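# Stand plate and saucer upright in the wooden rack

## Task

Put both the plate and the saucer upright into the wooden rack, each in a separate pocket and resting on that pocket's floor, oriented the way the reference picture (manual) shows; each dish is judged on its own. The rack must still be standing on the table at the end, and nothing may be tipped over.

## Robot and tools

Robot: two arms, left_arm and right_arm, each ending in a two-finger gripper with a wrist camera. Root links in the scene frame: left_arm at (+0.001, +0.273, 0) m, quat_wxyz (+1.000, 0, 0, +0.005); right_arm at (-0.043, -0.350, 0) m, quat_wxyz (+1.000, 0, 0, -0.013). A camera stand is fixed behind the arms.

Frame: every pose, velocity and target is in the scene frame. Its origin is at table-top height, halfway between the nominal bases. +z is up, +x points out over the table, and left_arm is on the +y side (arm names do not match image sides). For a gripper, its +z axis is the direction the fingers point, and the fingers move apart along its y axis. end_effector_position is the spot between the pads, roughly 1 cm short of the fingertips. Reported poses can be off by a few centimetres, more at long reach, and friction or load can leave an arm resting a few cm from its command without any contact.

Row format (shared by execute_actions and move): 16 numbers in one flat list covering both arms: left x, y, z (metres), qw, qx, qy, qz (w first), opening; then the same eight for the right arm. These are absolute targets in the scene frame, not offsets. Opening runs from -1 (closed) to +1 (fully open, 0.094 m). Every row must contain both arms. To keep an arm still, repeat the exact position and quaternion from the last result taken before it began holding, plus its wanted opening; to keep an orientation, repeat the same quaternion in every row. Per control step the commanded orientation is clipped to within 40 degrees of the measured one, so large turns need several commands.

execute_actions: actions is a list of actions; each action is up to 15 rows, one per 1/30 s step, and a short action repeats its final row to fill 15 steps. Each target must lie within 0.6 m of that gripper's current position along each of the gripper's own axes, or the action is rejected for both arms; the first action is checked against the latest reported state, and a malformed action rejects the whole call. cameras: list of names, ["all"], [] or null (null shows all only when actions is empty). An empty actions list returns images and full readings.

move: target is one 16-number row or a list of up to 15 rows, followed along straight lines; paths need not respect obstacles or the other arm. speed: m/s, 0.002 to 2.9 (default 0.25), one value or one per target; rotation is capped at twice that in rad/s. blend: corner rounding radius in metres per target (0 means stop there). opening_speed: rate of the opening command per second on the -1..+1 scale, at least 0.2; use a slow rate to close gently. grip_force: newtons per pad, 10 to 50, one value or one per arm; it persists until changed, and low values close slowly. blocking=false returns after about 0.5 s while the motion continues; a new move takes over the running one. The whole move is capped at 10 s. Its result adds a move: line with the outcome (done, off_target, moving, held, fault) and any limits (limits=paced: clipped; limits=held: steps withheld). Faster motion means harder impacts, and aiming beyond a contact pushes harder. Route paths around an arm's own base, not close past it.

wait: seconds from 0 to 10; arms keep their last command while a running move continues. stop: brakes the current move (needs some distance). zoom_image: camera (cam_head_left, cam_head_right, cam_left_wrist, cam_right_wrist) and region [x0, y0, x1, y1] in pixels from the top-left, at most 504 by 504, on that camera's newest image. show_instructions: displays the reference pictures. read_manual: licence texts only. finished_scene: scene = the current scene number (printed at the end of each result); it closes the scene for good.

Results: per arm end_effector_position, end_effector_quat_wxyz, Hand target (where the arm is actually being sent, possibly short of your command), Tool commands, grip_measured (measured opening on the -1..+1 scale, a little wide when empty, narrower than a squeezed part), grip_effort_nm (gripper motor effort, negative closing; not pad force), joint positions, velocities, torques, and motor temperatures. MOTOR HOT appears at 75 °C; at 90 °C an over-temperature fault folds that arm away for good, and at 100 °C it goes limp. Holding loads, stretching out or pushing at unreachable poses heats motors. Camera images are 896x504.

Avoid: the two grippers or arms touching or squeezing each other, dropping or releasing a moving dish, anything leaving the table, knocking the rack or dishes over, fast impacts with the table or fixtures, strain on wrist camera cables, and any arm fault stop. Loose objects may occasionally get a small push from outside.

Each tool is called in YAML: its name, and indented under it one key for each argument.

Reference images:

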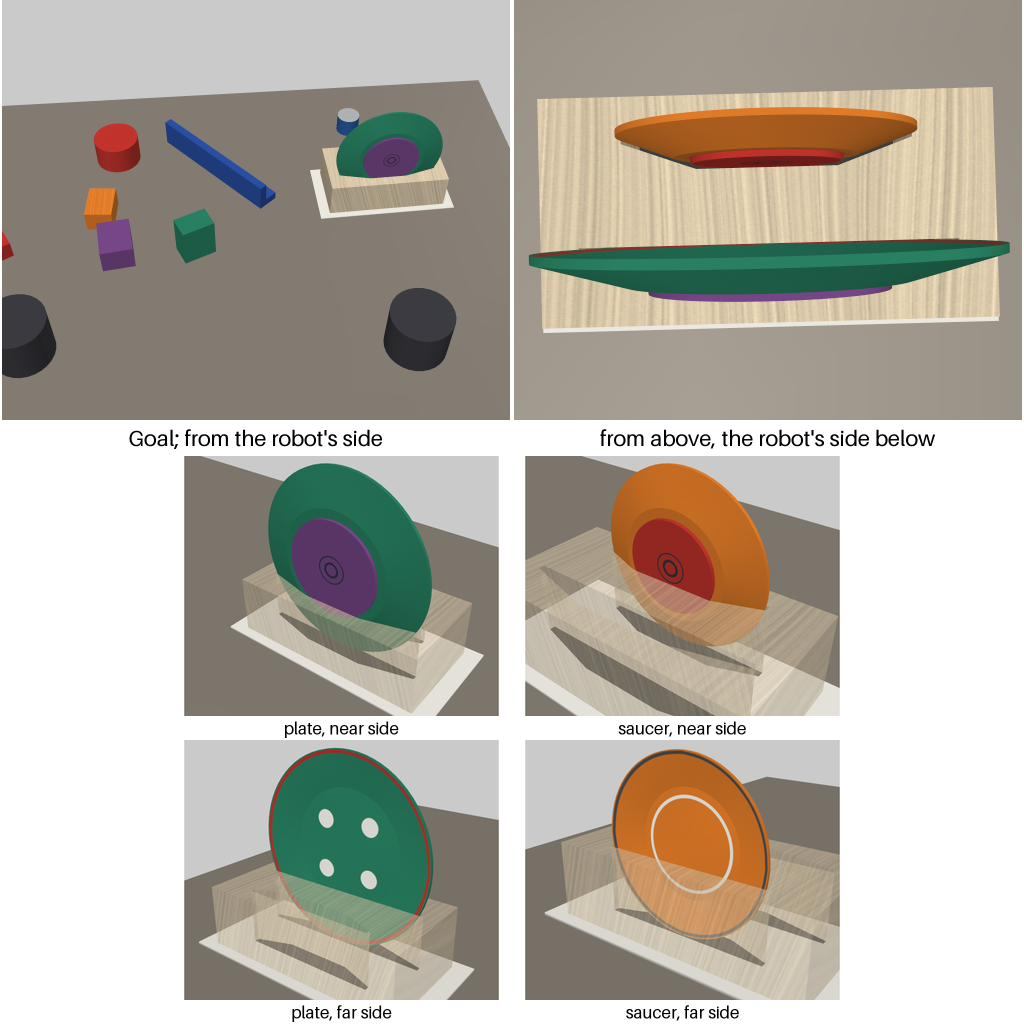

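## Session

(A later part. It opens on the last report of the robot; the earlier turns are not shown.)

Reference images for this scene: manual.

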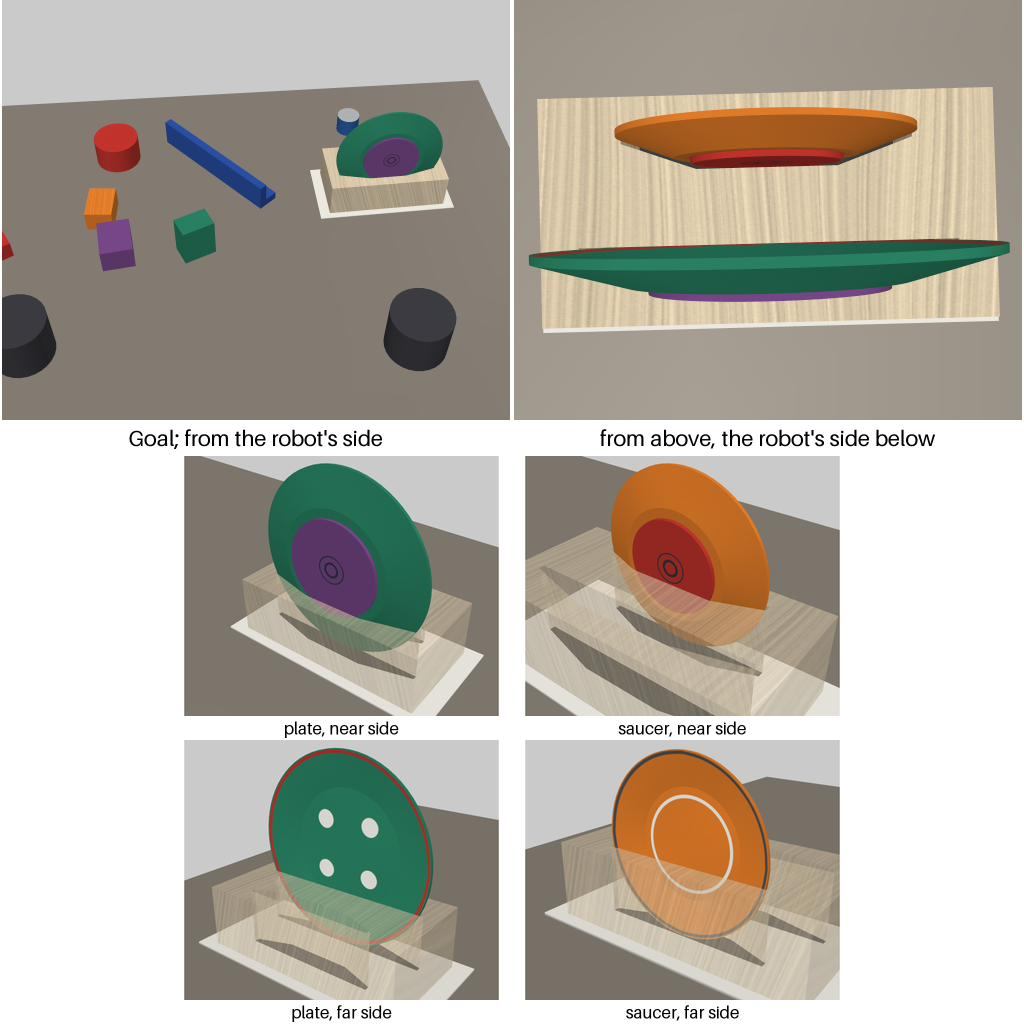

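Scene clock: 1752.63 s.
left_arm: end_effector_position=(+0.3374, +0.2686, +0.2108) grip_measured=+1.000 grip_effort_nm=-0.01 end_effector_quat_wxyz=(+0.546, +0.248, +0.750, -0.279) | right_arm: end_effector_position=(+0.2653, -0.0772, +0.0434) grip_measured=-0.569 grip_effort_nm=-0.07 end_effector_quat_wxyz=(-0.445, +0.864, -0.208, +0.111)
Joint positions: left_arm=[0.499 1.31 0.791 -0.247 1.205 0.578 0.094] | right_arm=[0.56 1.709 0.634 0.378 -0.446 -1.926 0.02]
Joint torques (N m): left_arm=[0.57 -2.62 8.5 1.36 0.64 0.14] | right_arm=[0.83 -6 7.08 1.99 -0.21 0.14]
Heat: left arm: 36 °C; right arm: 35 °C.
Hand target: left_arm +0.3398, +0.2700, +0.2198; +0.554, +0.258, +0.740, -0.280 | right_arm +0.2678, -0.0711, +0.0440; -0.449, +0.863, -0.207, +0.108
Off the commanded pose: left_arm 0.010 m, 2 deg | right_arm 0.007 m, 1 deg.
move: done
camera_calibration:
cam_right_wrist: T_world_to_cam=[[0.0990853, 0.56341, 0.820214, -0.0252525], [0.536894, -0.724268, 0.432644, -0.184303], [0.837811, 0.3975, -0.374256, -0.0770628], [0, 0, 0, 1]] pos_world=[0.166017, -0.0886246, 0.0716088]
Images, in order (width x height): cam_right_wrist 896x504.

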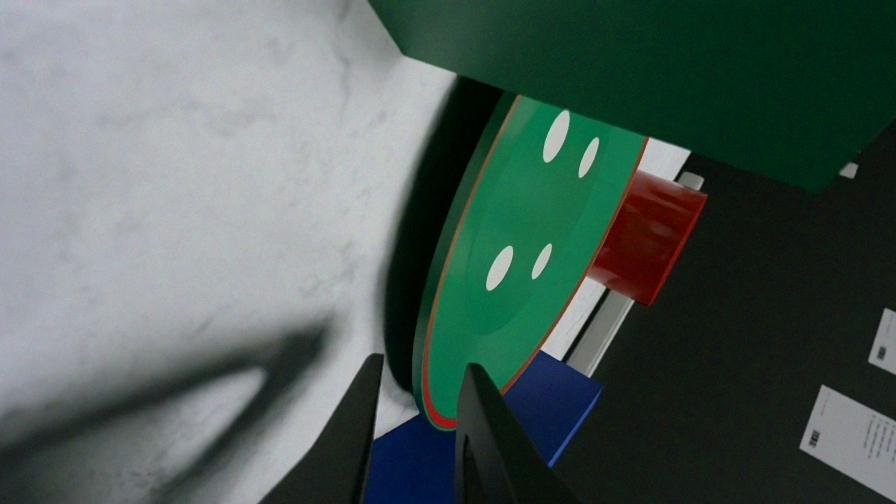

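move:
  target: [0.34,0.27,0.22,0.5536,0.2588,0.7397,-0.2807,1,0.2765,-0.0545,0.0365,0.449,-0.8626,0.2071,-0.1078,-0.72]
  speed: 0.04
  cameras: ["cam_right_wrist","cam_left_wrist"]

zoom_image:
  camera: "cam_right_wrist"
  region: [300, 250, 560, 504]

Scene clock: 1780.80 s.
left_arm: end_effector_position=(+0.3374, +0.2686, +0.2108) grip_measured=+1.000 grip_effort_nm=-0.01 end_effector_quat_wxyz=(+0.546, +0.248, +0.750, -0.279) | right_arm: end_effector_position=(+0.2738, -0.0612, +0.0366) grip_measured=-0.719 grip_effort_nm=-0.07 end_effector_quat_wxyz=(-0.445, +0.864, -0.208, +0.110)
Joint positions: left_arm=[0.499 1.31 0.791 -0.247 1.205 0.579 0.094] | right_arm=[0.591 1.784 0.687 0.408 -0.422 -1.904 0.013]
Joint torques (N m): left_arm=[0.57 -2.62 8.51 1.36 0.64 0.14] | right_arm=[0.92 -6.49 7.09 2.04 -0.18 0.11]
Heat: left arm: 35 °C; right arm: 35 °C.
Hand target: left_arm +0.3398, +0.2700, +0.2198; +0.554, +0.258, +0.740, -0.280 | right_arm +0.2763, -0.0547, +0.0366; -0.449, +0.863, -0.207, +0.108
Off the commanded pose: left_arm 0.010 m, 2 deg | right_arm 0.007 m, 1 deg.
move: done
camera_calibration:
cam_left_wrist: T_world_to_cam=[[-0.608442, -0.717566, 0.338966, 0.32112], [-0.716121, 0.312366, -0.624178, 0.324431], [0.342007, -0.622517, -0.70392, 0.302866], [0, 0, 0, 1]] pos_world=[0.324132, 0.317623, 0.306847]
cam_right_wrist: T_world_to_cam=[[0.0998486, 0.56349, 0.820066, -0.0296754], [0.537723, -0.724023, 0.432025, -0.174538], [0.837188, 0.397831, -0.375294, -0.09281], [0, 0, 0, 1]] pos_world=[0.174516, -0.072725, 0.0649095]
Images, in order (width x height): cam_left_wrist 896x504, cam_right_wrist 896x504.

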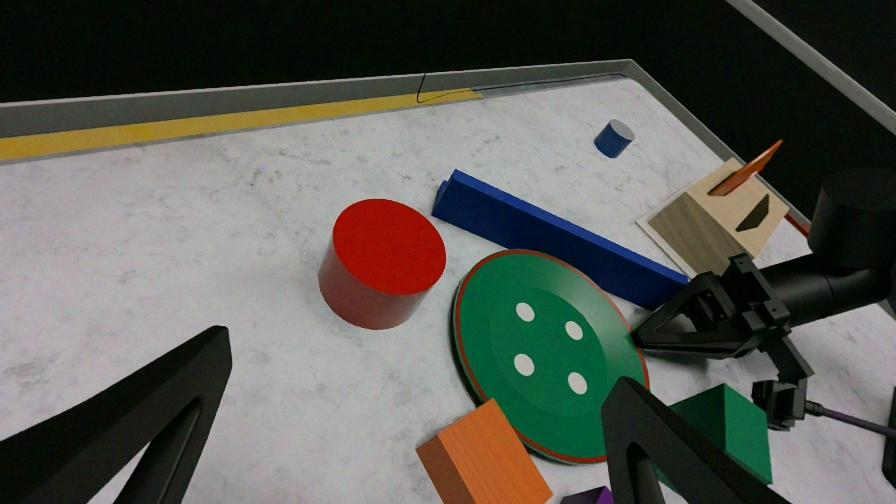

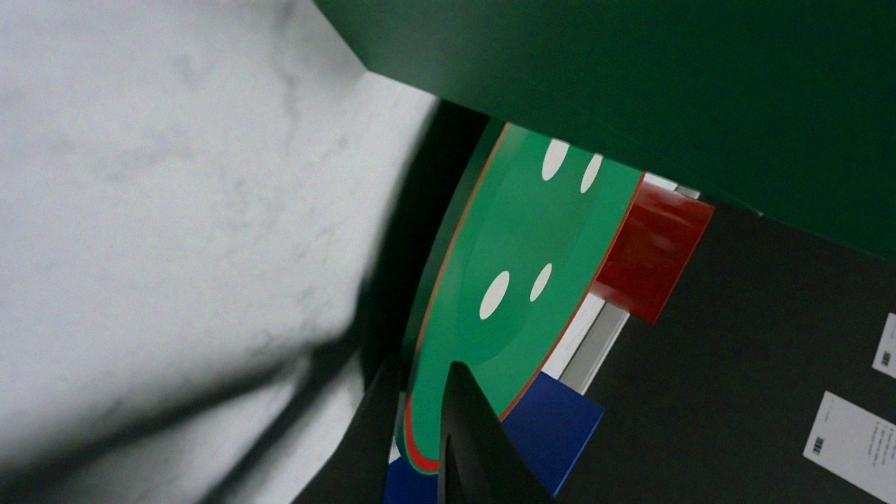

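Scaled by 1.938 from the camera's 896x504 image, which has a finer 1280x720 frame.

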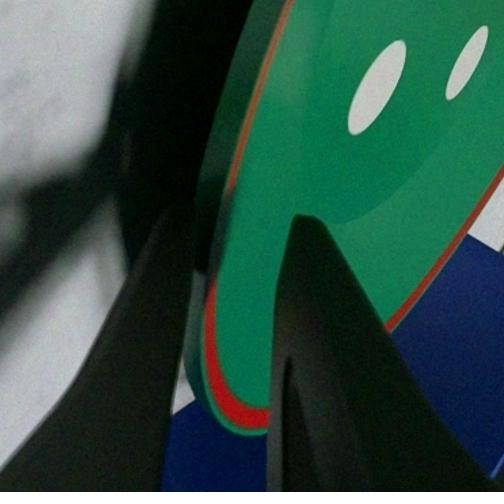

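move:
  target: [0.34,0.27,0.22,0.5536,0.2588,0.7397,-0.2807,1,0.2765,-0.0545,0.0365,0.449,-0.8626,0.2071,-0.1078,-1.0]
  speed: 0.04
  opening_speed: 0.25
  cameras: ["cam_right_wrist","cam_left_wrist"]

Scene clock: 1797.33 s.
left_arm: end_effector_position=(+0.3374, +0.2686, +0.2108) grip_measured=+1.000 grip_effort_nm=-0.01 end_effector_quat_wxyz=(+0.546, +0.248, +0.750, -0.279) | right_arm: end_effector_position=(+0.2747, -0.0613, +0.0370) grip_measured=-0.976 grip_effort_nm=-0.98 end_effector_quat_wxyz=(-0.445, +0.864, -0.208, +0.113)
Joint positions: left_arm=[0.499 1.31 0.791 -0.247 1.205 0.579 0.094] | right_arm=[0.591 1.784 0.687 0.412 -0.419 -1.903 0.001]
Joint torques (N m): left_arm=[0.54 -2.62 8.51 1.36 0.64 0.14] | right_arm=[0.91 -6.52 7.05 2 -0.22 0.13]
Heat: left arm: 35 °C; right arm: 35 °C.
Hand target: left_arm +0.3398, +0.2700, +0.2198; +0.554, +0.258, +0.740, -0.280 | right_arm +0.2763, -0.0546, +0.0366; -0.449, +0.863, -0.207, +0.108
Off the commanded pose: left_arm 0.010 m, 2 deg | right_arm 0.007 m, 1 deg.
move: done
camera_calibration:
cam_left_wrist: T_world_to_cam=[[-0.608442, -0.717566, 0.338966, 0.32112], [-0.716121, 0.312366, -0.624178, 0.324431], [0.342007, -0.622517, -0.70392, 0.302866], [0, 0, 0, 1]] pos_world=[0.324132, 0.317623, 0.306847]
cam_right_wrist: T_world_to_cam=[[0.098338, 0.562979, 0.8206, -0.0297475], [0.53428, -0.725545, 0.433739, -0.174433], [0.839568, 0.395777, -0.372137, -0.0942171], [0, 0, 0, 1]] pos_world=[0.175223, -0.0725229, 0.0650077]
Images, in order (width x height): cam_left_wrist 896x504, cam_right_wrist 896x504.

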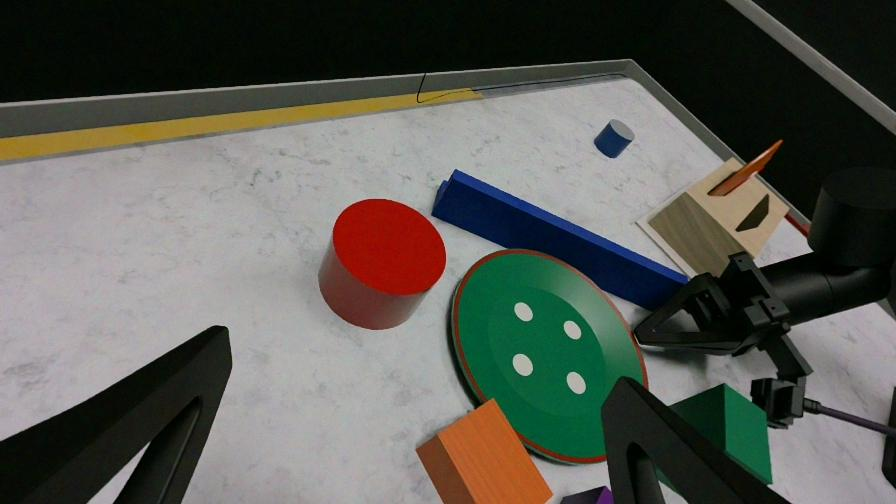

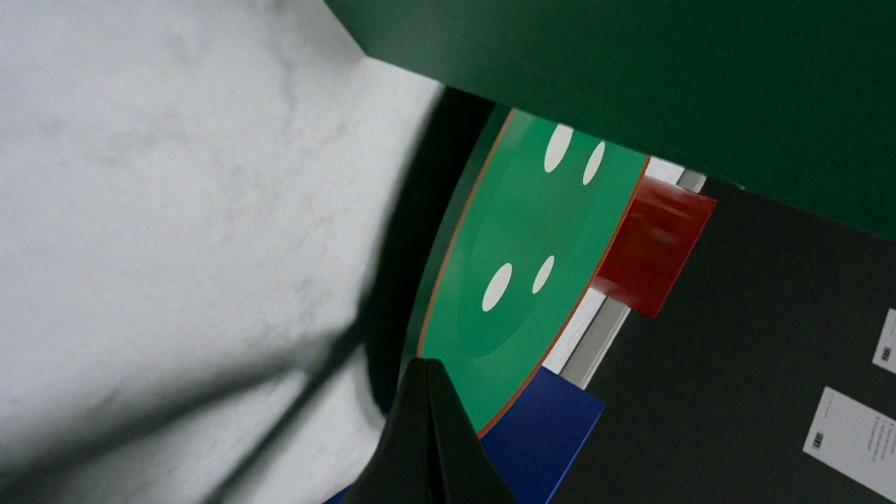

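move:
  target:
    - [0.34,0.27,0.22,0.5536,0.2588,0.7397,-0.2807,1,0.2765,-0.0545,0.0365,0.449,-0.8626,0.2071,-0.1078,-0.70]
    - [0.34,0.27,0.22,0.5536,0.2588,0.7397,-0.2807,1,0.283,-0.0425,0.0362,0.449,-0.8626,0.2071,-0.1078,-0.70]
  speed: 0.04
  cameras: ["cam_right_wrist","cam_left_wrist"]

zoom_image:
  camera: "cam_right_wrist"
  region: [300, 250, 560, 504]

zoom_image:
  camera: "cam_left_wrist"
  region: [560, 240, 760, 440]

Scene clock: 1824.03 s.
left_arm: end_effector_position=(+0.3374, +0.2686, +0.2108) grip_measured=+1.000 grip_effort_nm=-0.01 end_effector_quat_wxyz=(+0.546, +0.248, +0.750, -0.279) | right_arm: end_effector_position=(+0.2817, -0.0492, +0.0378) grip_measured=-0.701 grip_effort_nm=0.08 end_effector_quat_wxyz=(-0.447, +0.863, -0.207, +0.114)
Joint positions: left_arm=[0.499 1.31 0.791 -0.247 1.205 0.579 0.094] | right_arm=[0.612 1.821 0.734 0.412 -0.404 -1.89 0.014]
Joint torques (N m): left_arm=[0.57 -2.63 8.5 1.36 0.64 0.14] | right_arm=[0.96 -6.95 7.23 1.96 -0.19 0.1]
Heat: left arm: 35 °C; right arm: 36 °C.
Hand target: left_arm +0.3398, +0.2700, +0.2198; +0.554, +0.258, +0.740, -0.280 | right_arm +0.2828, -0.0427, +0.0362; -0.449, +0.863, -0.207, +0.108
Off the commanded pose: left_arm 0.010 m, 2 deg | right_arm 0.007 m, 1 deg.
move: done
camera_calibration:
cam_left_wrist: T_world_to_cam=[[-0.608442, -0.717566, 0.338966, 0.32112], [-0.716121, 0.312366, -0.624178, 0.324431], [0.342007, -0.622517, -0.70392, 0.302866], [0, 0, 0, 1]] pos_world=[0.324132, 0.317623, 0.306847]
cam_right_wrist: T_world_to_cam=[[0.0944068, 0.560335, 0.822868, -0.0369682], [0.533331, -0.726408, 0.433462, -0.169478], [0.840622, 0.397939, -0.367422, -0.104978], [0, 0, 0, 1]] pos_world=[0.182124, -0.060621, 0.0653112]
Images, in order (width x height): cam_left_wrist 896x504, cam_right_wrist 896x504.

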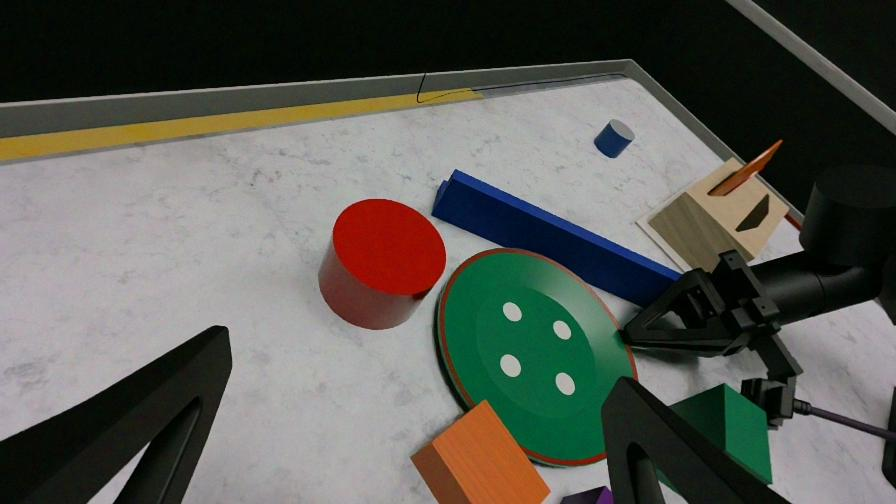

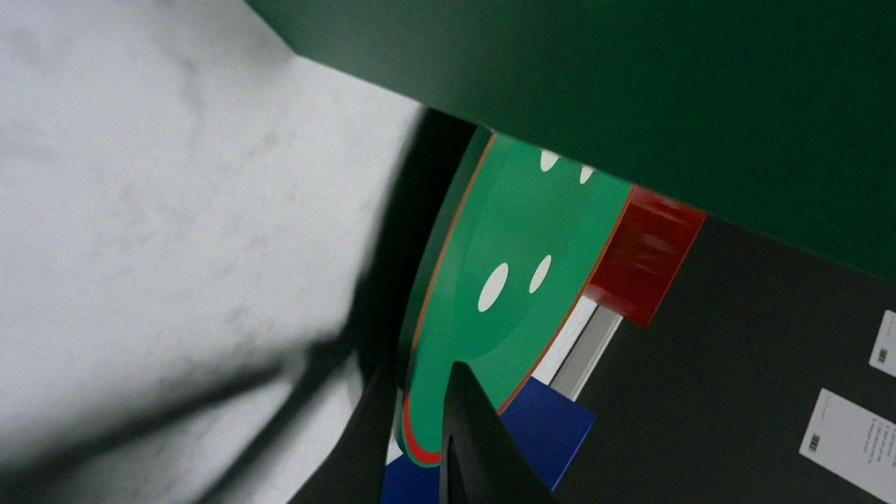

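Scaled by 1.938 from the camera's 896x504 image, which has a finer 1280x720 frame.

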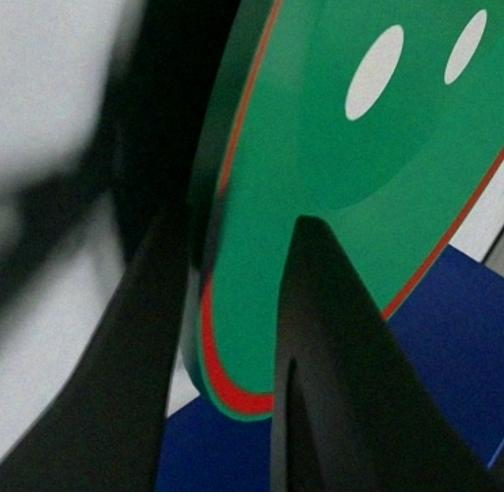

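Scaled by 2.520 from the camera's 896x504 image, which has a finer 1280x720 frame.

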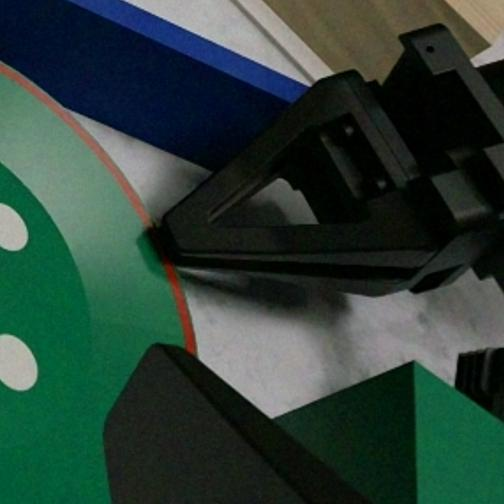

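move:
  target:
    - [0.34,0.27,0.22,0.5536,0.2588,0.7397,-0.2807,1,0.2755,-0.058,0.039,0.4788,-0.8463,0.2032,-0.115,-0.70]
    - [0.34,0.27,0.22,0.5536,0.2588,0.7397,-0.2807,1,0.2755,-0.058,0.0325,0.4788,-0.8463,0.2032,-0.115,-0.70]
    - [0.34,0.27,0.22,0.5536,0.2588,0.7397,-0.2807,1,0.280,-0.0485,0.0325,0.4788,-0.8463,0.2032,-0.115,-0.70]
  speed: 0.04
  cameras: ["cam_right_wrist","cam_left_wrist"]

zoom_image:
  camera: "cam_right_wrist"
  region: [300, 250, 560, 504]

zoom_image:
  camera: "cam_left_wrist"
  region: [560, 240, 760, 440]

Scene clock: 1864.33 s.
left_arm: end_effector_position=(+0.3374, +0.2686, +0.2108) grip_measured=+1.000 grip_effort_nm=-0.01 end_effector_quat_wxyz=(+0.546, +0.248, +0.750, -0.279) | right_arm: end_effector_position=(+0.2799, -0.0551, +0.0340) grip_measured=-0.701 grip_effort_nm=0.08 end_effector_quat_wxyz=(-0.476, +0.847, -0.204, +0.123)
Joint positions: left_arm=[0.499 1.31 0.791 -0.247 1.205 0.579 0.094] | right_arm=[0.59 1.847 0.657 0.581 -0.438 -1.874 0.014]
Joint torques (N m): left_arm=[0.57 -2.61 8.51 1.36 0.64 0.14] | right_arm=[0.98 -6.89 6.56 2.05 -0.23 0.14]
Heat: left arm: 34 °C; right arm: 36 °C.
Hand target: left_arm +0.3398, +0.2700, +0.2198; +0.554, +0.258, +0.740, -0.280 | right_arm +0.2798, -0.0486, +0.0326; -0.479, +0.846, -0.203, +0.115
Off the commanded pose: left_arm 0.010 m, 2 deg | right_arm 0.007 m, 1 deg.
move: done
camera_calibration:
cam_left_wrist: T_world_to_cam=[[-0.608442, -0.717566, 0.338966, 0.32112], [-0.716121, 0.312366, -0.624178, 0.324431], [0.342007, -0.622517, -0.70392, 0.302866], [0, 0, 0, 1]] pos_world=[0.324132, 0.317623, 0.306847]
cam_right_wrist: T_world_to_cam=[[0.0678676, 0.510165, 0.857395, -0.0269048], [0.516736, -0.753104, 0.407208, -0.167188], [0.853451, 0.41541, -0.314732, -0.106905], [0, 0, 0, 1]] pos_world=[0.179456, -0.0677747, 0.057502]
Images, in order (width x height): cam_left_wrist 896x504, cam_right_wrist 896x504.

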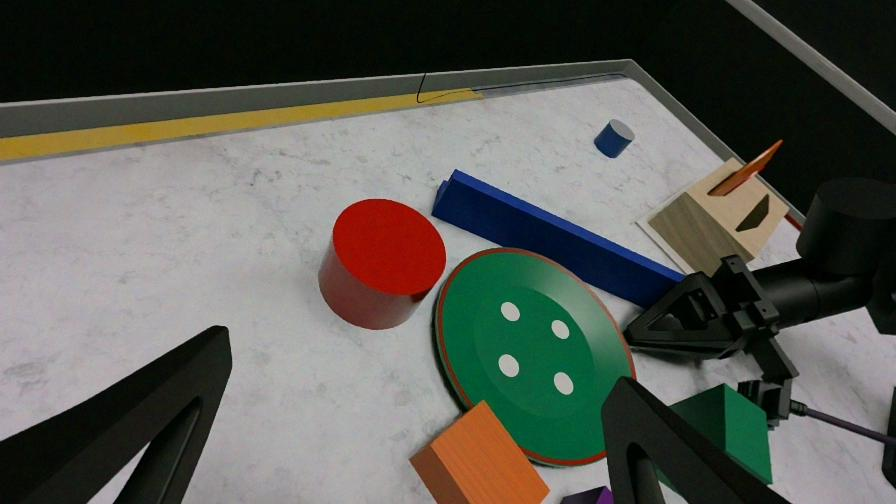

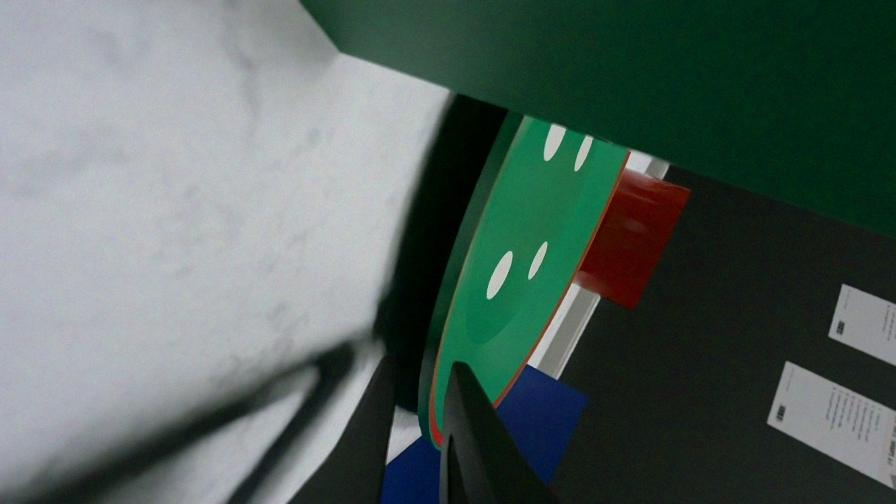

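Scaled by 1.938 from the camera's 896x504 image, which has a finer 1280x720 frame.

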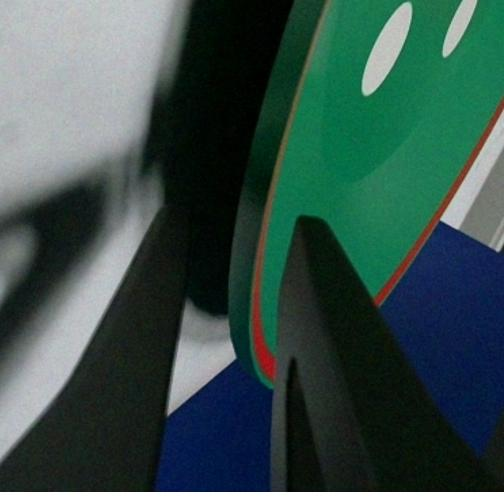

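Scaled by 2.520 from the camera's 896x504 image, which has a finer 1280x720 frame.

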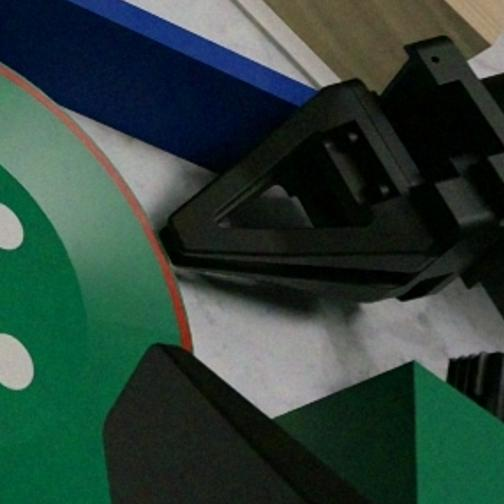

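move:
  target: [0.34,0.27,0.22,0.5536,0.2588,0.7397,-0.2807,1,0.287,-0.036,0.030,0.4788,-0.8463,0.2032,-0.115,-0.70]
  speed: 0.04
  cameras: ["cam_right_wrist","cam_left_wrist"]

zoom_image:
  camera: "cam_right_wrist"
  region: [300, 250, 560, 504]

zoom_image:
  camera: "cam_left_wrist"
  region: [560, 240, 760, 440]

Scene clock: 1884.90 s.
left_arm: end_effector_position=(+0.3374, +0.2686, +0.2108) grip_measured=+1.000 grip_effort_nm=-0.01 end_effector_quat_wxyz=(+0.546, +0.248, +0.750, -0.279) | right_arm: end_effector_position=(+0.2857, -0.0423, +0.0320) grip_measured=-0.701 grip_effort_nm=0.08 end_effector_quat_wxyz=(-0.477, +0.847, -0.202, +0.121)
Joint positions: left_arm=[0.499 1.31 0.791 -0.247 1.205 0.579 0.094] | right_arm=[0.612 1.89 0.706 0.581 -0.426 -1.862 0.014]
Joint torques (N m): left_arm=[0.55 -2.62 8.5 1.36 0.64 0.14] | right_arm=[0.92 -7.17 6.78 2.04 -0.18 0.15]
Heat: left arm: 34 °C; right arm: 35 °C.
Hand target: left_arm +0.3398, +0.2700, +0.2198; +0.554, +0.258, +0.740, -0.280 | right_arm +0.2868, -0.0362, +0.0300; -0.479, +0.846, -0.203, +0.115
Off the commanded pose: left_arm 0.010 m, 2 deg | right_arm 0.007 m, 1 deg.
move: done
camera_calibration:
cam_left_wrist: T_world_to_cam=[[-0.608442, -0.717566, 0.338966, 0.32112], [-0.716121, 0.312366, -0.624178, 0.324431], [0.342007, -0.622517, -0.70392, 0.302866], [0, 0, 0, 1]] pos_world=[0.324132, 0.317623, 0.306847]
cam_right_wrist: T_world_to_cam=[[0.0661266, 0.508918, 0.858271, -0.0316116], [0.521096, -0.751152, 0.405253, -0.160823], [0.850933, 0.420444, -0.314866, -0.116872], [0, 0, 0, 1]] pos_world=[0.185345, -0.0555768, 0.0555062]
Images, in order (width x height): cam_left_wrist 896x504, cam_right_wrist 896x504.

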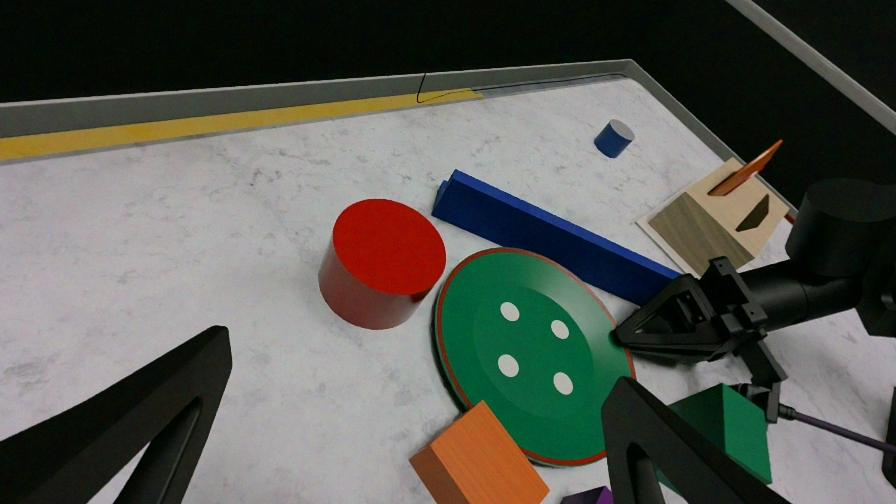

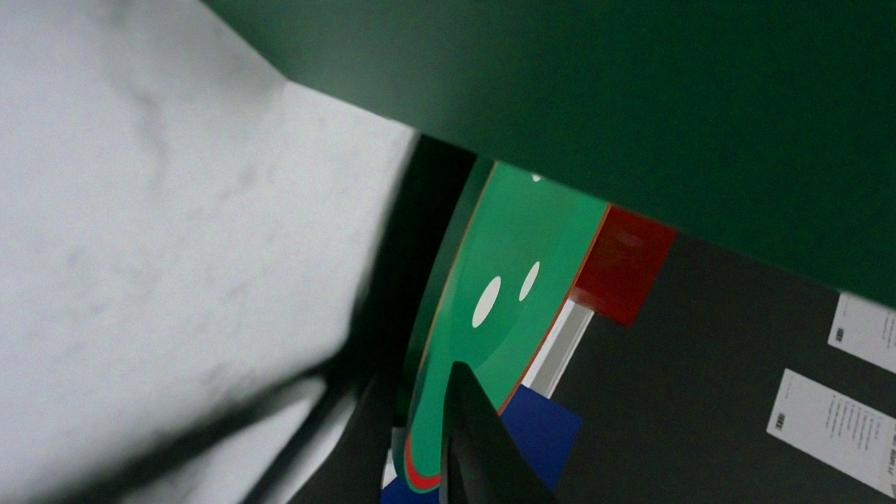

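Scaled by 1.938 from the camera's 896x504 image, which has a finer 1280x720 frame.

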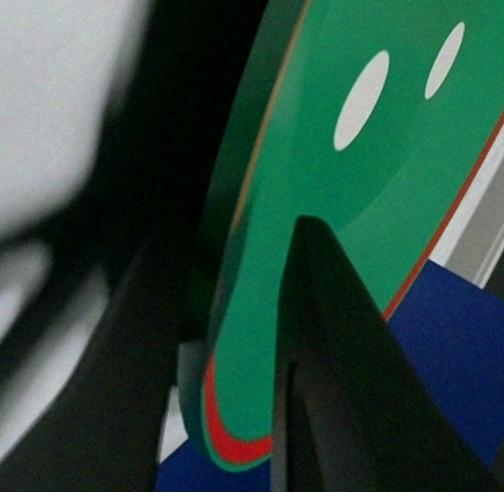

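Scaled by 2.520 from the camera's 896x504 image, which has a finer 1280x720 frame.

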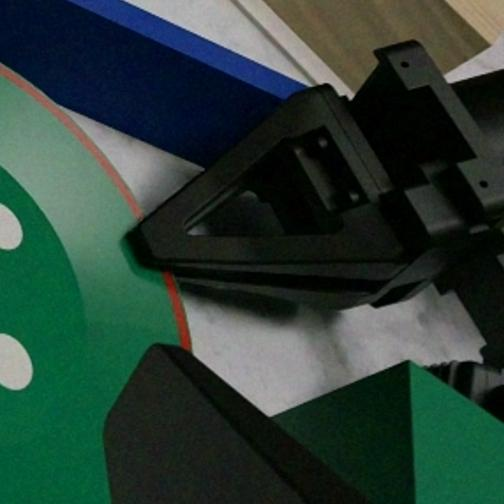

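move:
  target: [0.34,0.27,0.22,0.5536,0.2588,0.7397,-0.2807,1,0.287,-0.036,0.030,0.4788,-0.8463,0.2032,-0.115,-1.0]
  speed: 0.04
  opening_speed: 0.25
  cameras: ["cam_right_wrist"]

Scene clock: 1893.60 s.
left_arm: end_effector_position=(+0.3374, +0.2686, +0.2108) grip_measured=+1.000 grip_effort_nm=-0.01 end_effector_quat_wxyz=(+0.546, +0.248, +0.750, -0.279) | right_arm: end_effector_position=(+0.2896, -0.0398, +0.0379) grip_measured=-0.897 grip_effort_nm=-1.01 end_effector_quat_wxyz=(-0.485, +0.841, -0.201, +0.128)
Joint positions: left_arm=[0.499 1.31 0.791 -0.247 1.205 0.579 0.094] | right_arm=[0.612 1.89 0.71 0.604 -0.423 -1.855 0.005]
Joint torques (N m): left_arm=[0.55 -2.62 8.49 1.36 0.64 0.14] | right_arm=[0.87 -7.25 6.38 1.8 -0.16 0.06]
Heat: left arm: 34 °C; right arm: 35 °C.
Hand target: left_arm +0.3398, +0.2700, +0.2198; +0.554, +0.258, +0.740, -0.280 | right_arm +0.2868, -0.0362, +0.0301; -0.479, +0.846, -0.203, +0.115
Off the commanded pose: left_arm 0.010 m, 2 deg | right_arm 0.009 m, 2 deg.
move: done
camera_calibration:
cam_right_wrist: T_world_to_cam=[[0.0527021, 0.49423, 0.867732, -0.0353392], [0.509948, -0.76042, 0.402137, -0.160433], [0.858589, 0.421305, -0.292107, -0.122401], [0, 0, 0, 1]] pos_world=[0.188767, -0.0529622, 0.0594266]
Images, in order (width x height): cam_right_wrist 896x504.

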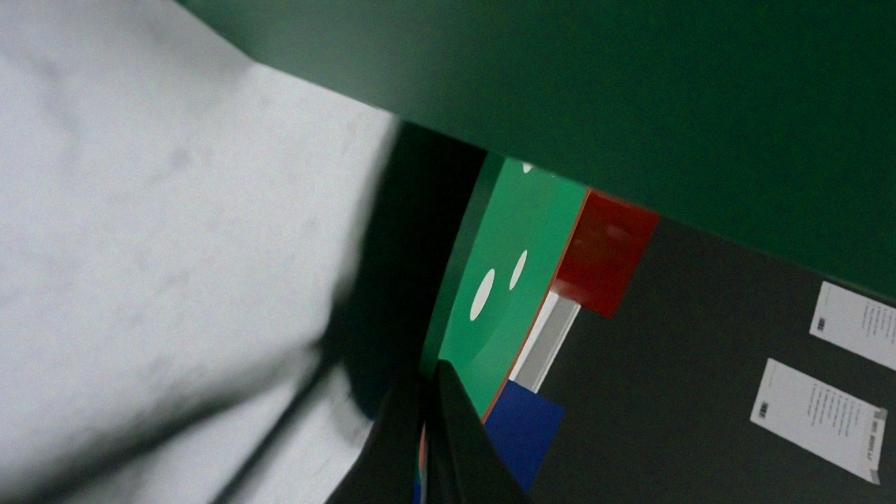

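move:
  target:
    - [0.34,0.27,0.22,0.5536,0.2588,0.7397,-0.2807,1,0.288,-0.038,0.09,0.4788,-0.8463,0.2032,-0.115,-1.0]
    - [0.34,0.27,0.22,0.5536,0.2588,0.7397,-0.2807,1,0.27,-0.06,0.20,0.4788,-0.8463,0.2032,-0.115,-1.0]
  speed: [0.05,0.15]
  blend: 0.02
  cameras: ["cam_right_wrist","cam_left_wrist"]

Scene clock: 1907.00 s.
left_arm: end_effector_position=(+0.3374, +0.2686, +0.2108) grip_measured=+1.000 grip_effort_nm=-0.01 end_effector_quat_wxyz=(+0.546, +0.248, +0.750, -0.279) | right_arm: end_effector_position=(+0.2665, -0.0644, +0.1705) grip_measured=-0.914 grip_effort_nm=-1.02 end_effector_quat_wxyz=(-0.448, +0.860, -0.221, +0.102)
Joint positions: left_arm=[0.499 1.31 0.791 -0.247 1.205 0.579 0.094] | right_arm=[0.594 1.45 0.965 -0.201 -0.423 -1.868 0.004]
Joint torques (N m): left_arm=[0.55 -2.62 8.51 1.36 0.64 0.14] | right_arm=[-0.94 -9.4 9.69 2.07 -0.52 -0.02]
Heat: left arm: 34 °C; right arm: 35 °C.
Hand target: left_arm +0.3398, +0.2700, +0.2198; +0.554, +0.258, +0.740, -0.280 | right_arm +0.2694, -0.0606, +0.1998; -0.478, +0.847, -0.203, +0.116
Off the commanded pose: left_arm 0.010 m, 2 deg | right_arm 0.030 m, 5 deg.
move: off_target (right_arm)
camera_calibration:
cam_left_wrist: T_world_to_cam=[[-0.608442, -0.717566, 0.338966, 0.32112], [-0.716121, 0.312366, -0.624178, 0.324431], [0.342007, -0.622517, -0.70392, 0.302866], [0, 0, 0, 1]] pos_world=[0.324132, 0.317623, 0.306847]
cam_right_wrist: T_world_to_cam=[[0.129267, 0.549264, 0.82559, -0.146681], [0.535171, -0.739554, 0.40823, -0.226959], [0.834795, 0.389062, -0.38955, -0.0325912], [0, 0, 0, 1]] pos_world=[0.16763, -0.0746018, 0.201054]
Images, in order (width x height): cam_left_wrist 896x504, cam_right_wrist 896x504.

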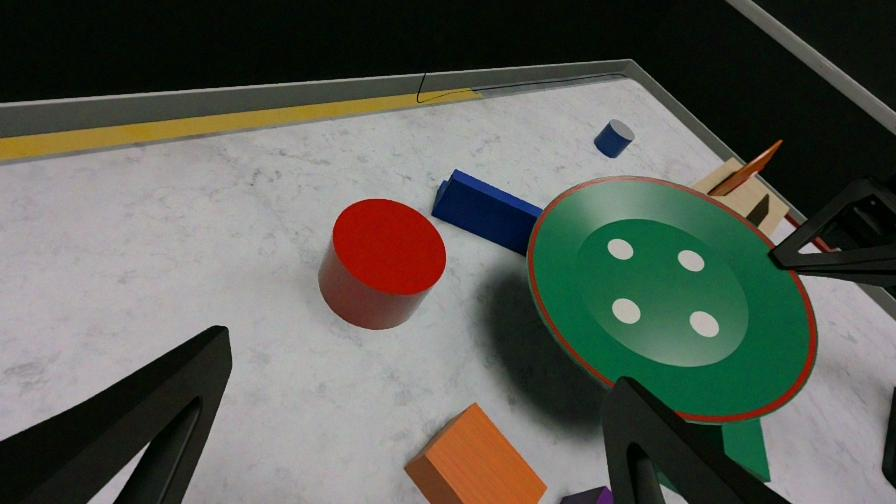

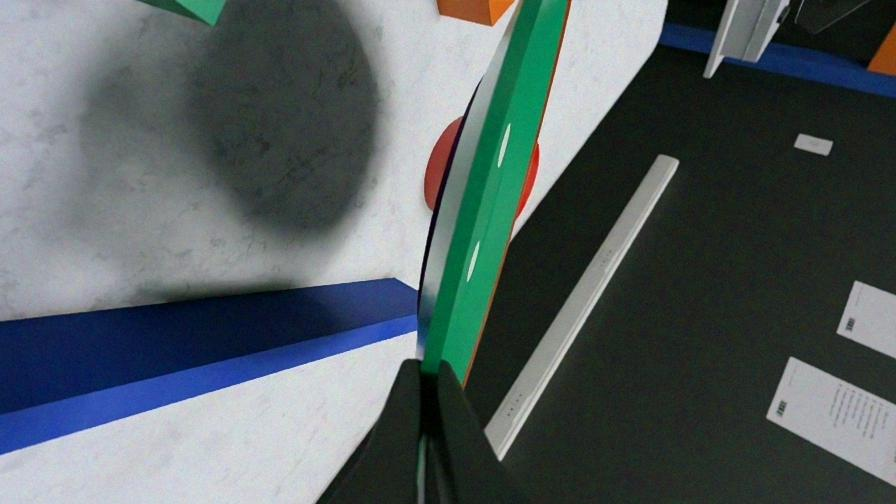

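move:
  target:
    - [0.34,0.27,0.22,0.5536,0.2588,0.7397,-0.2807,1,0.225,-0.19,0.32,-0.2413,0.8363,-0.4899,0.0454,-1.0]
    - [0.34,0.27,0.22,0.5536,0.2588,0.7397,-0.2807,1,0.19,-0.37,0.31,0.0308,0.7064,-0.7064,-0.0308,-1.0]
  speed: 0.25
  blend: 0.05
  cameras: ["all"]

Scene clock: 1963.93 s.
left_arm: end_effector_position=(+0.3374, +0.2686, +0.2108) grip_measured=+1.000 grip_effort_nm=-0.01 end_effector_quat_wxyz=(+0.546, +0.248, +0.750, -0.279) | right_arm: end_effector_position=(+0.1949, -0.3683, +0.3060) grip_measured=-0.914 grip_effort_nm=-1.02 end_effector_quat_wxyz=(-0.148, +0.687, -0.690, +0.172)
Joint positions: left_arm=[0.499 1.31 0.791 -0.247 1.205 0.579 0.094] | right_arm=[-0.053 1.242 1.701 -1.573 -0.001 -1.647 0.004]
Joint torques (N m): left_arm=[0.55 -2.63 8.49 1.36 0.64 0.14] | right_arm=[-0.49 -4.59 4.98 1.34 0 -0.04]
Heat: left arm: 35 °C; right arm: 35 °C.
Hand target: left_arm +0.3398, +0.2700, +0.2198; +0.554, +0.258, +0.740, -0.280 | right_arm +0.1904, -0.3700, +0.3092; -0.150, +0.686, -0.688, +0.181
Off the commanded pose: left_arm 0.010 m, 2 deg | right_arm 0.007 m, 31 deg.
joint read past its limit (right arm) — joint 4 (wrist pitch), lower limit.
joint sent to its limit (right arm) — joint 4 (wrist pitch), lower limit. The joint targets are off in orientation, not in position.
move: off_target (right_arm)
camera_calibration:
cam_left_wrist: T_world_to_cam=[[-0.608442, -0.717566, 0.338966, 0.32112], [-0.716121, 0.312366, -0.624178, 0.324431], [0.342007, -0.622517, -0.70392, 0.302866], [0, 0, 0, 1]] pos_world=[0.324132, 0.317623, 0.306847]
cam_right_wrist: T_world_to_cam=[[0.873503, 0.168794, 0.456619, -0.254638], [-0.156195, -0.791202, 0.591272, -0.409096], [0.461081, -0.5878, -0.664752, -0.00457141], [0, 0, 0, 1]] pos_world=[0.160636, -0.283383, 0.355121]

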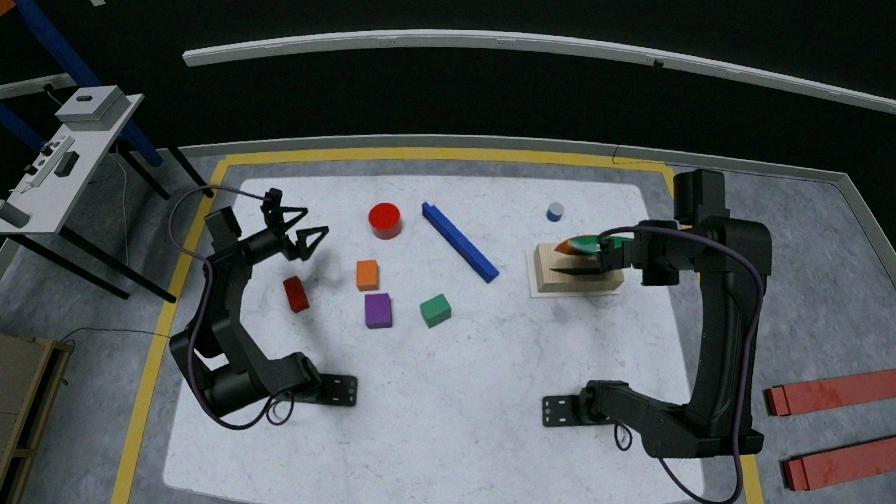

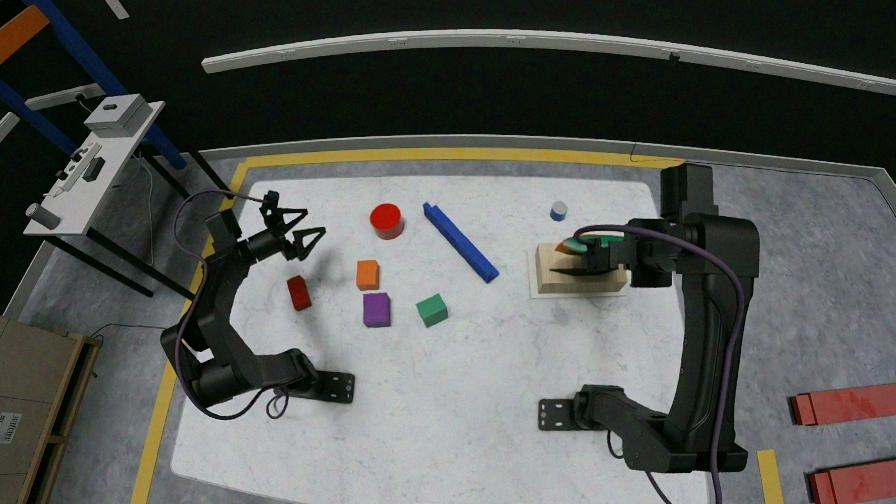

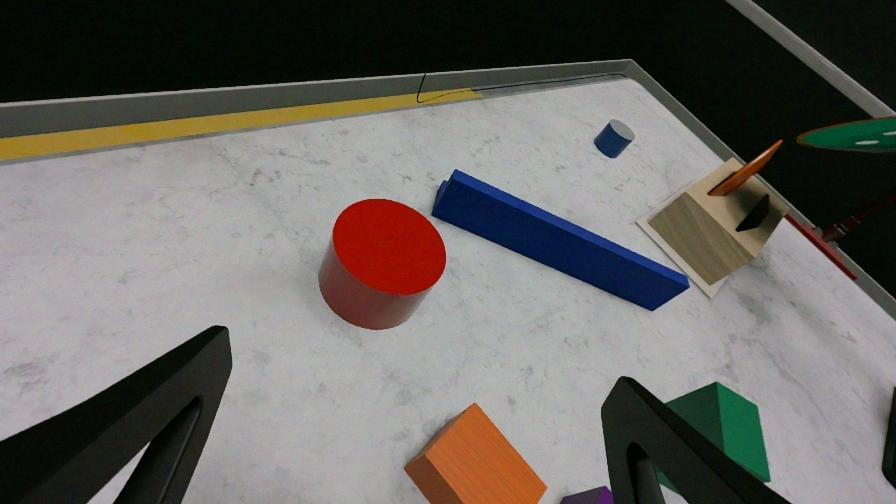

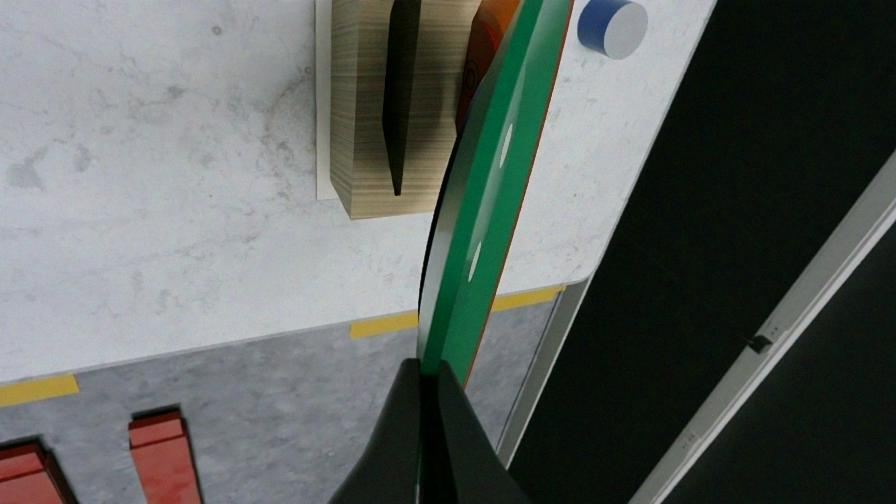

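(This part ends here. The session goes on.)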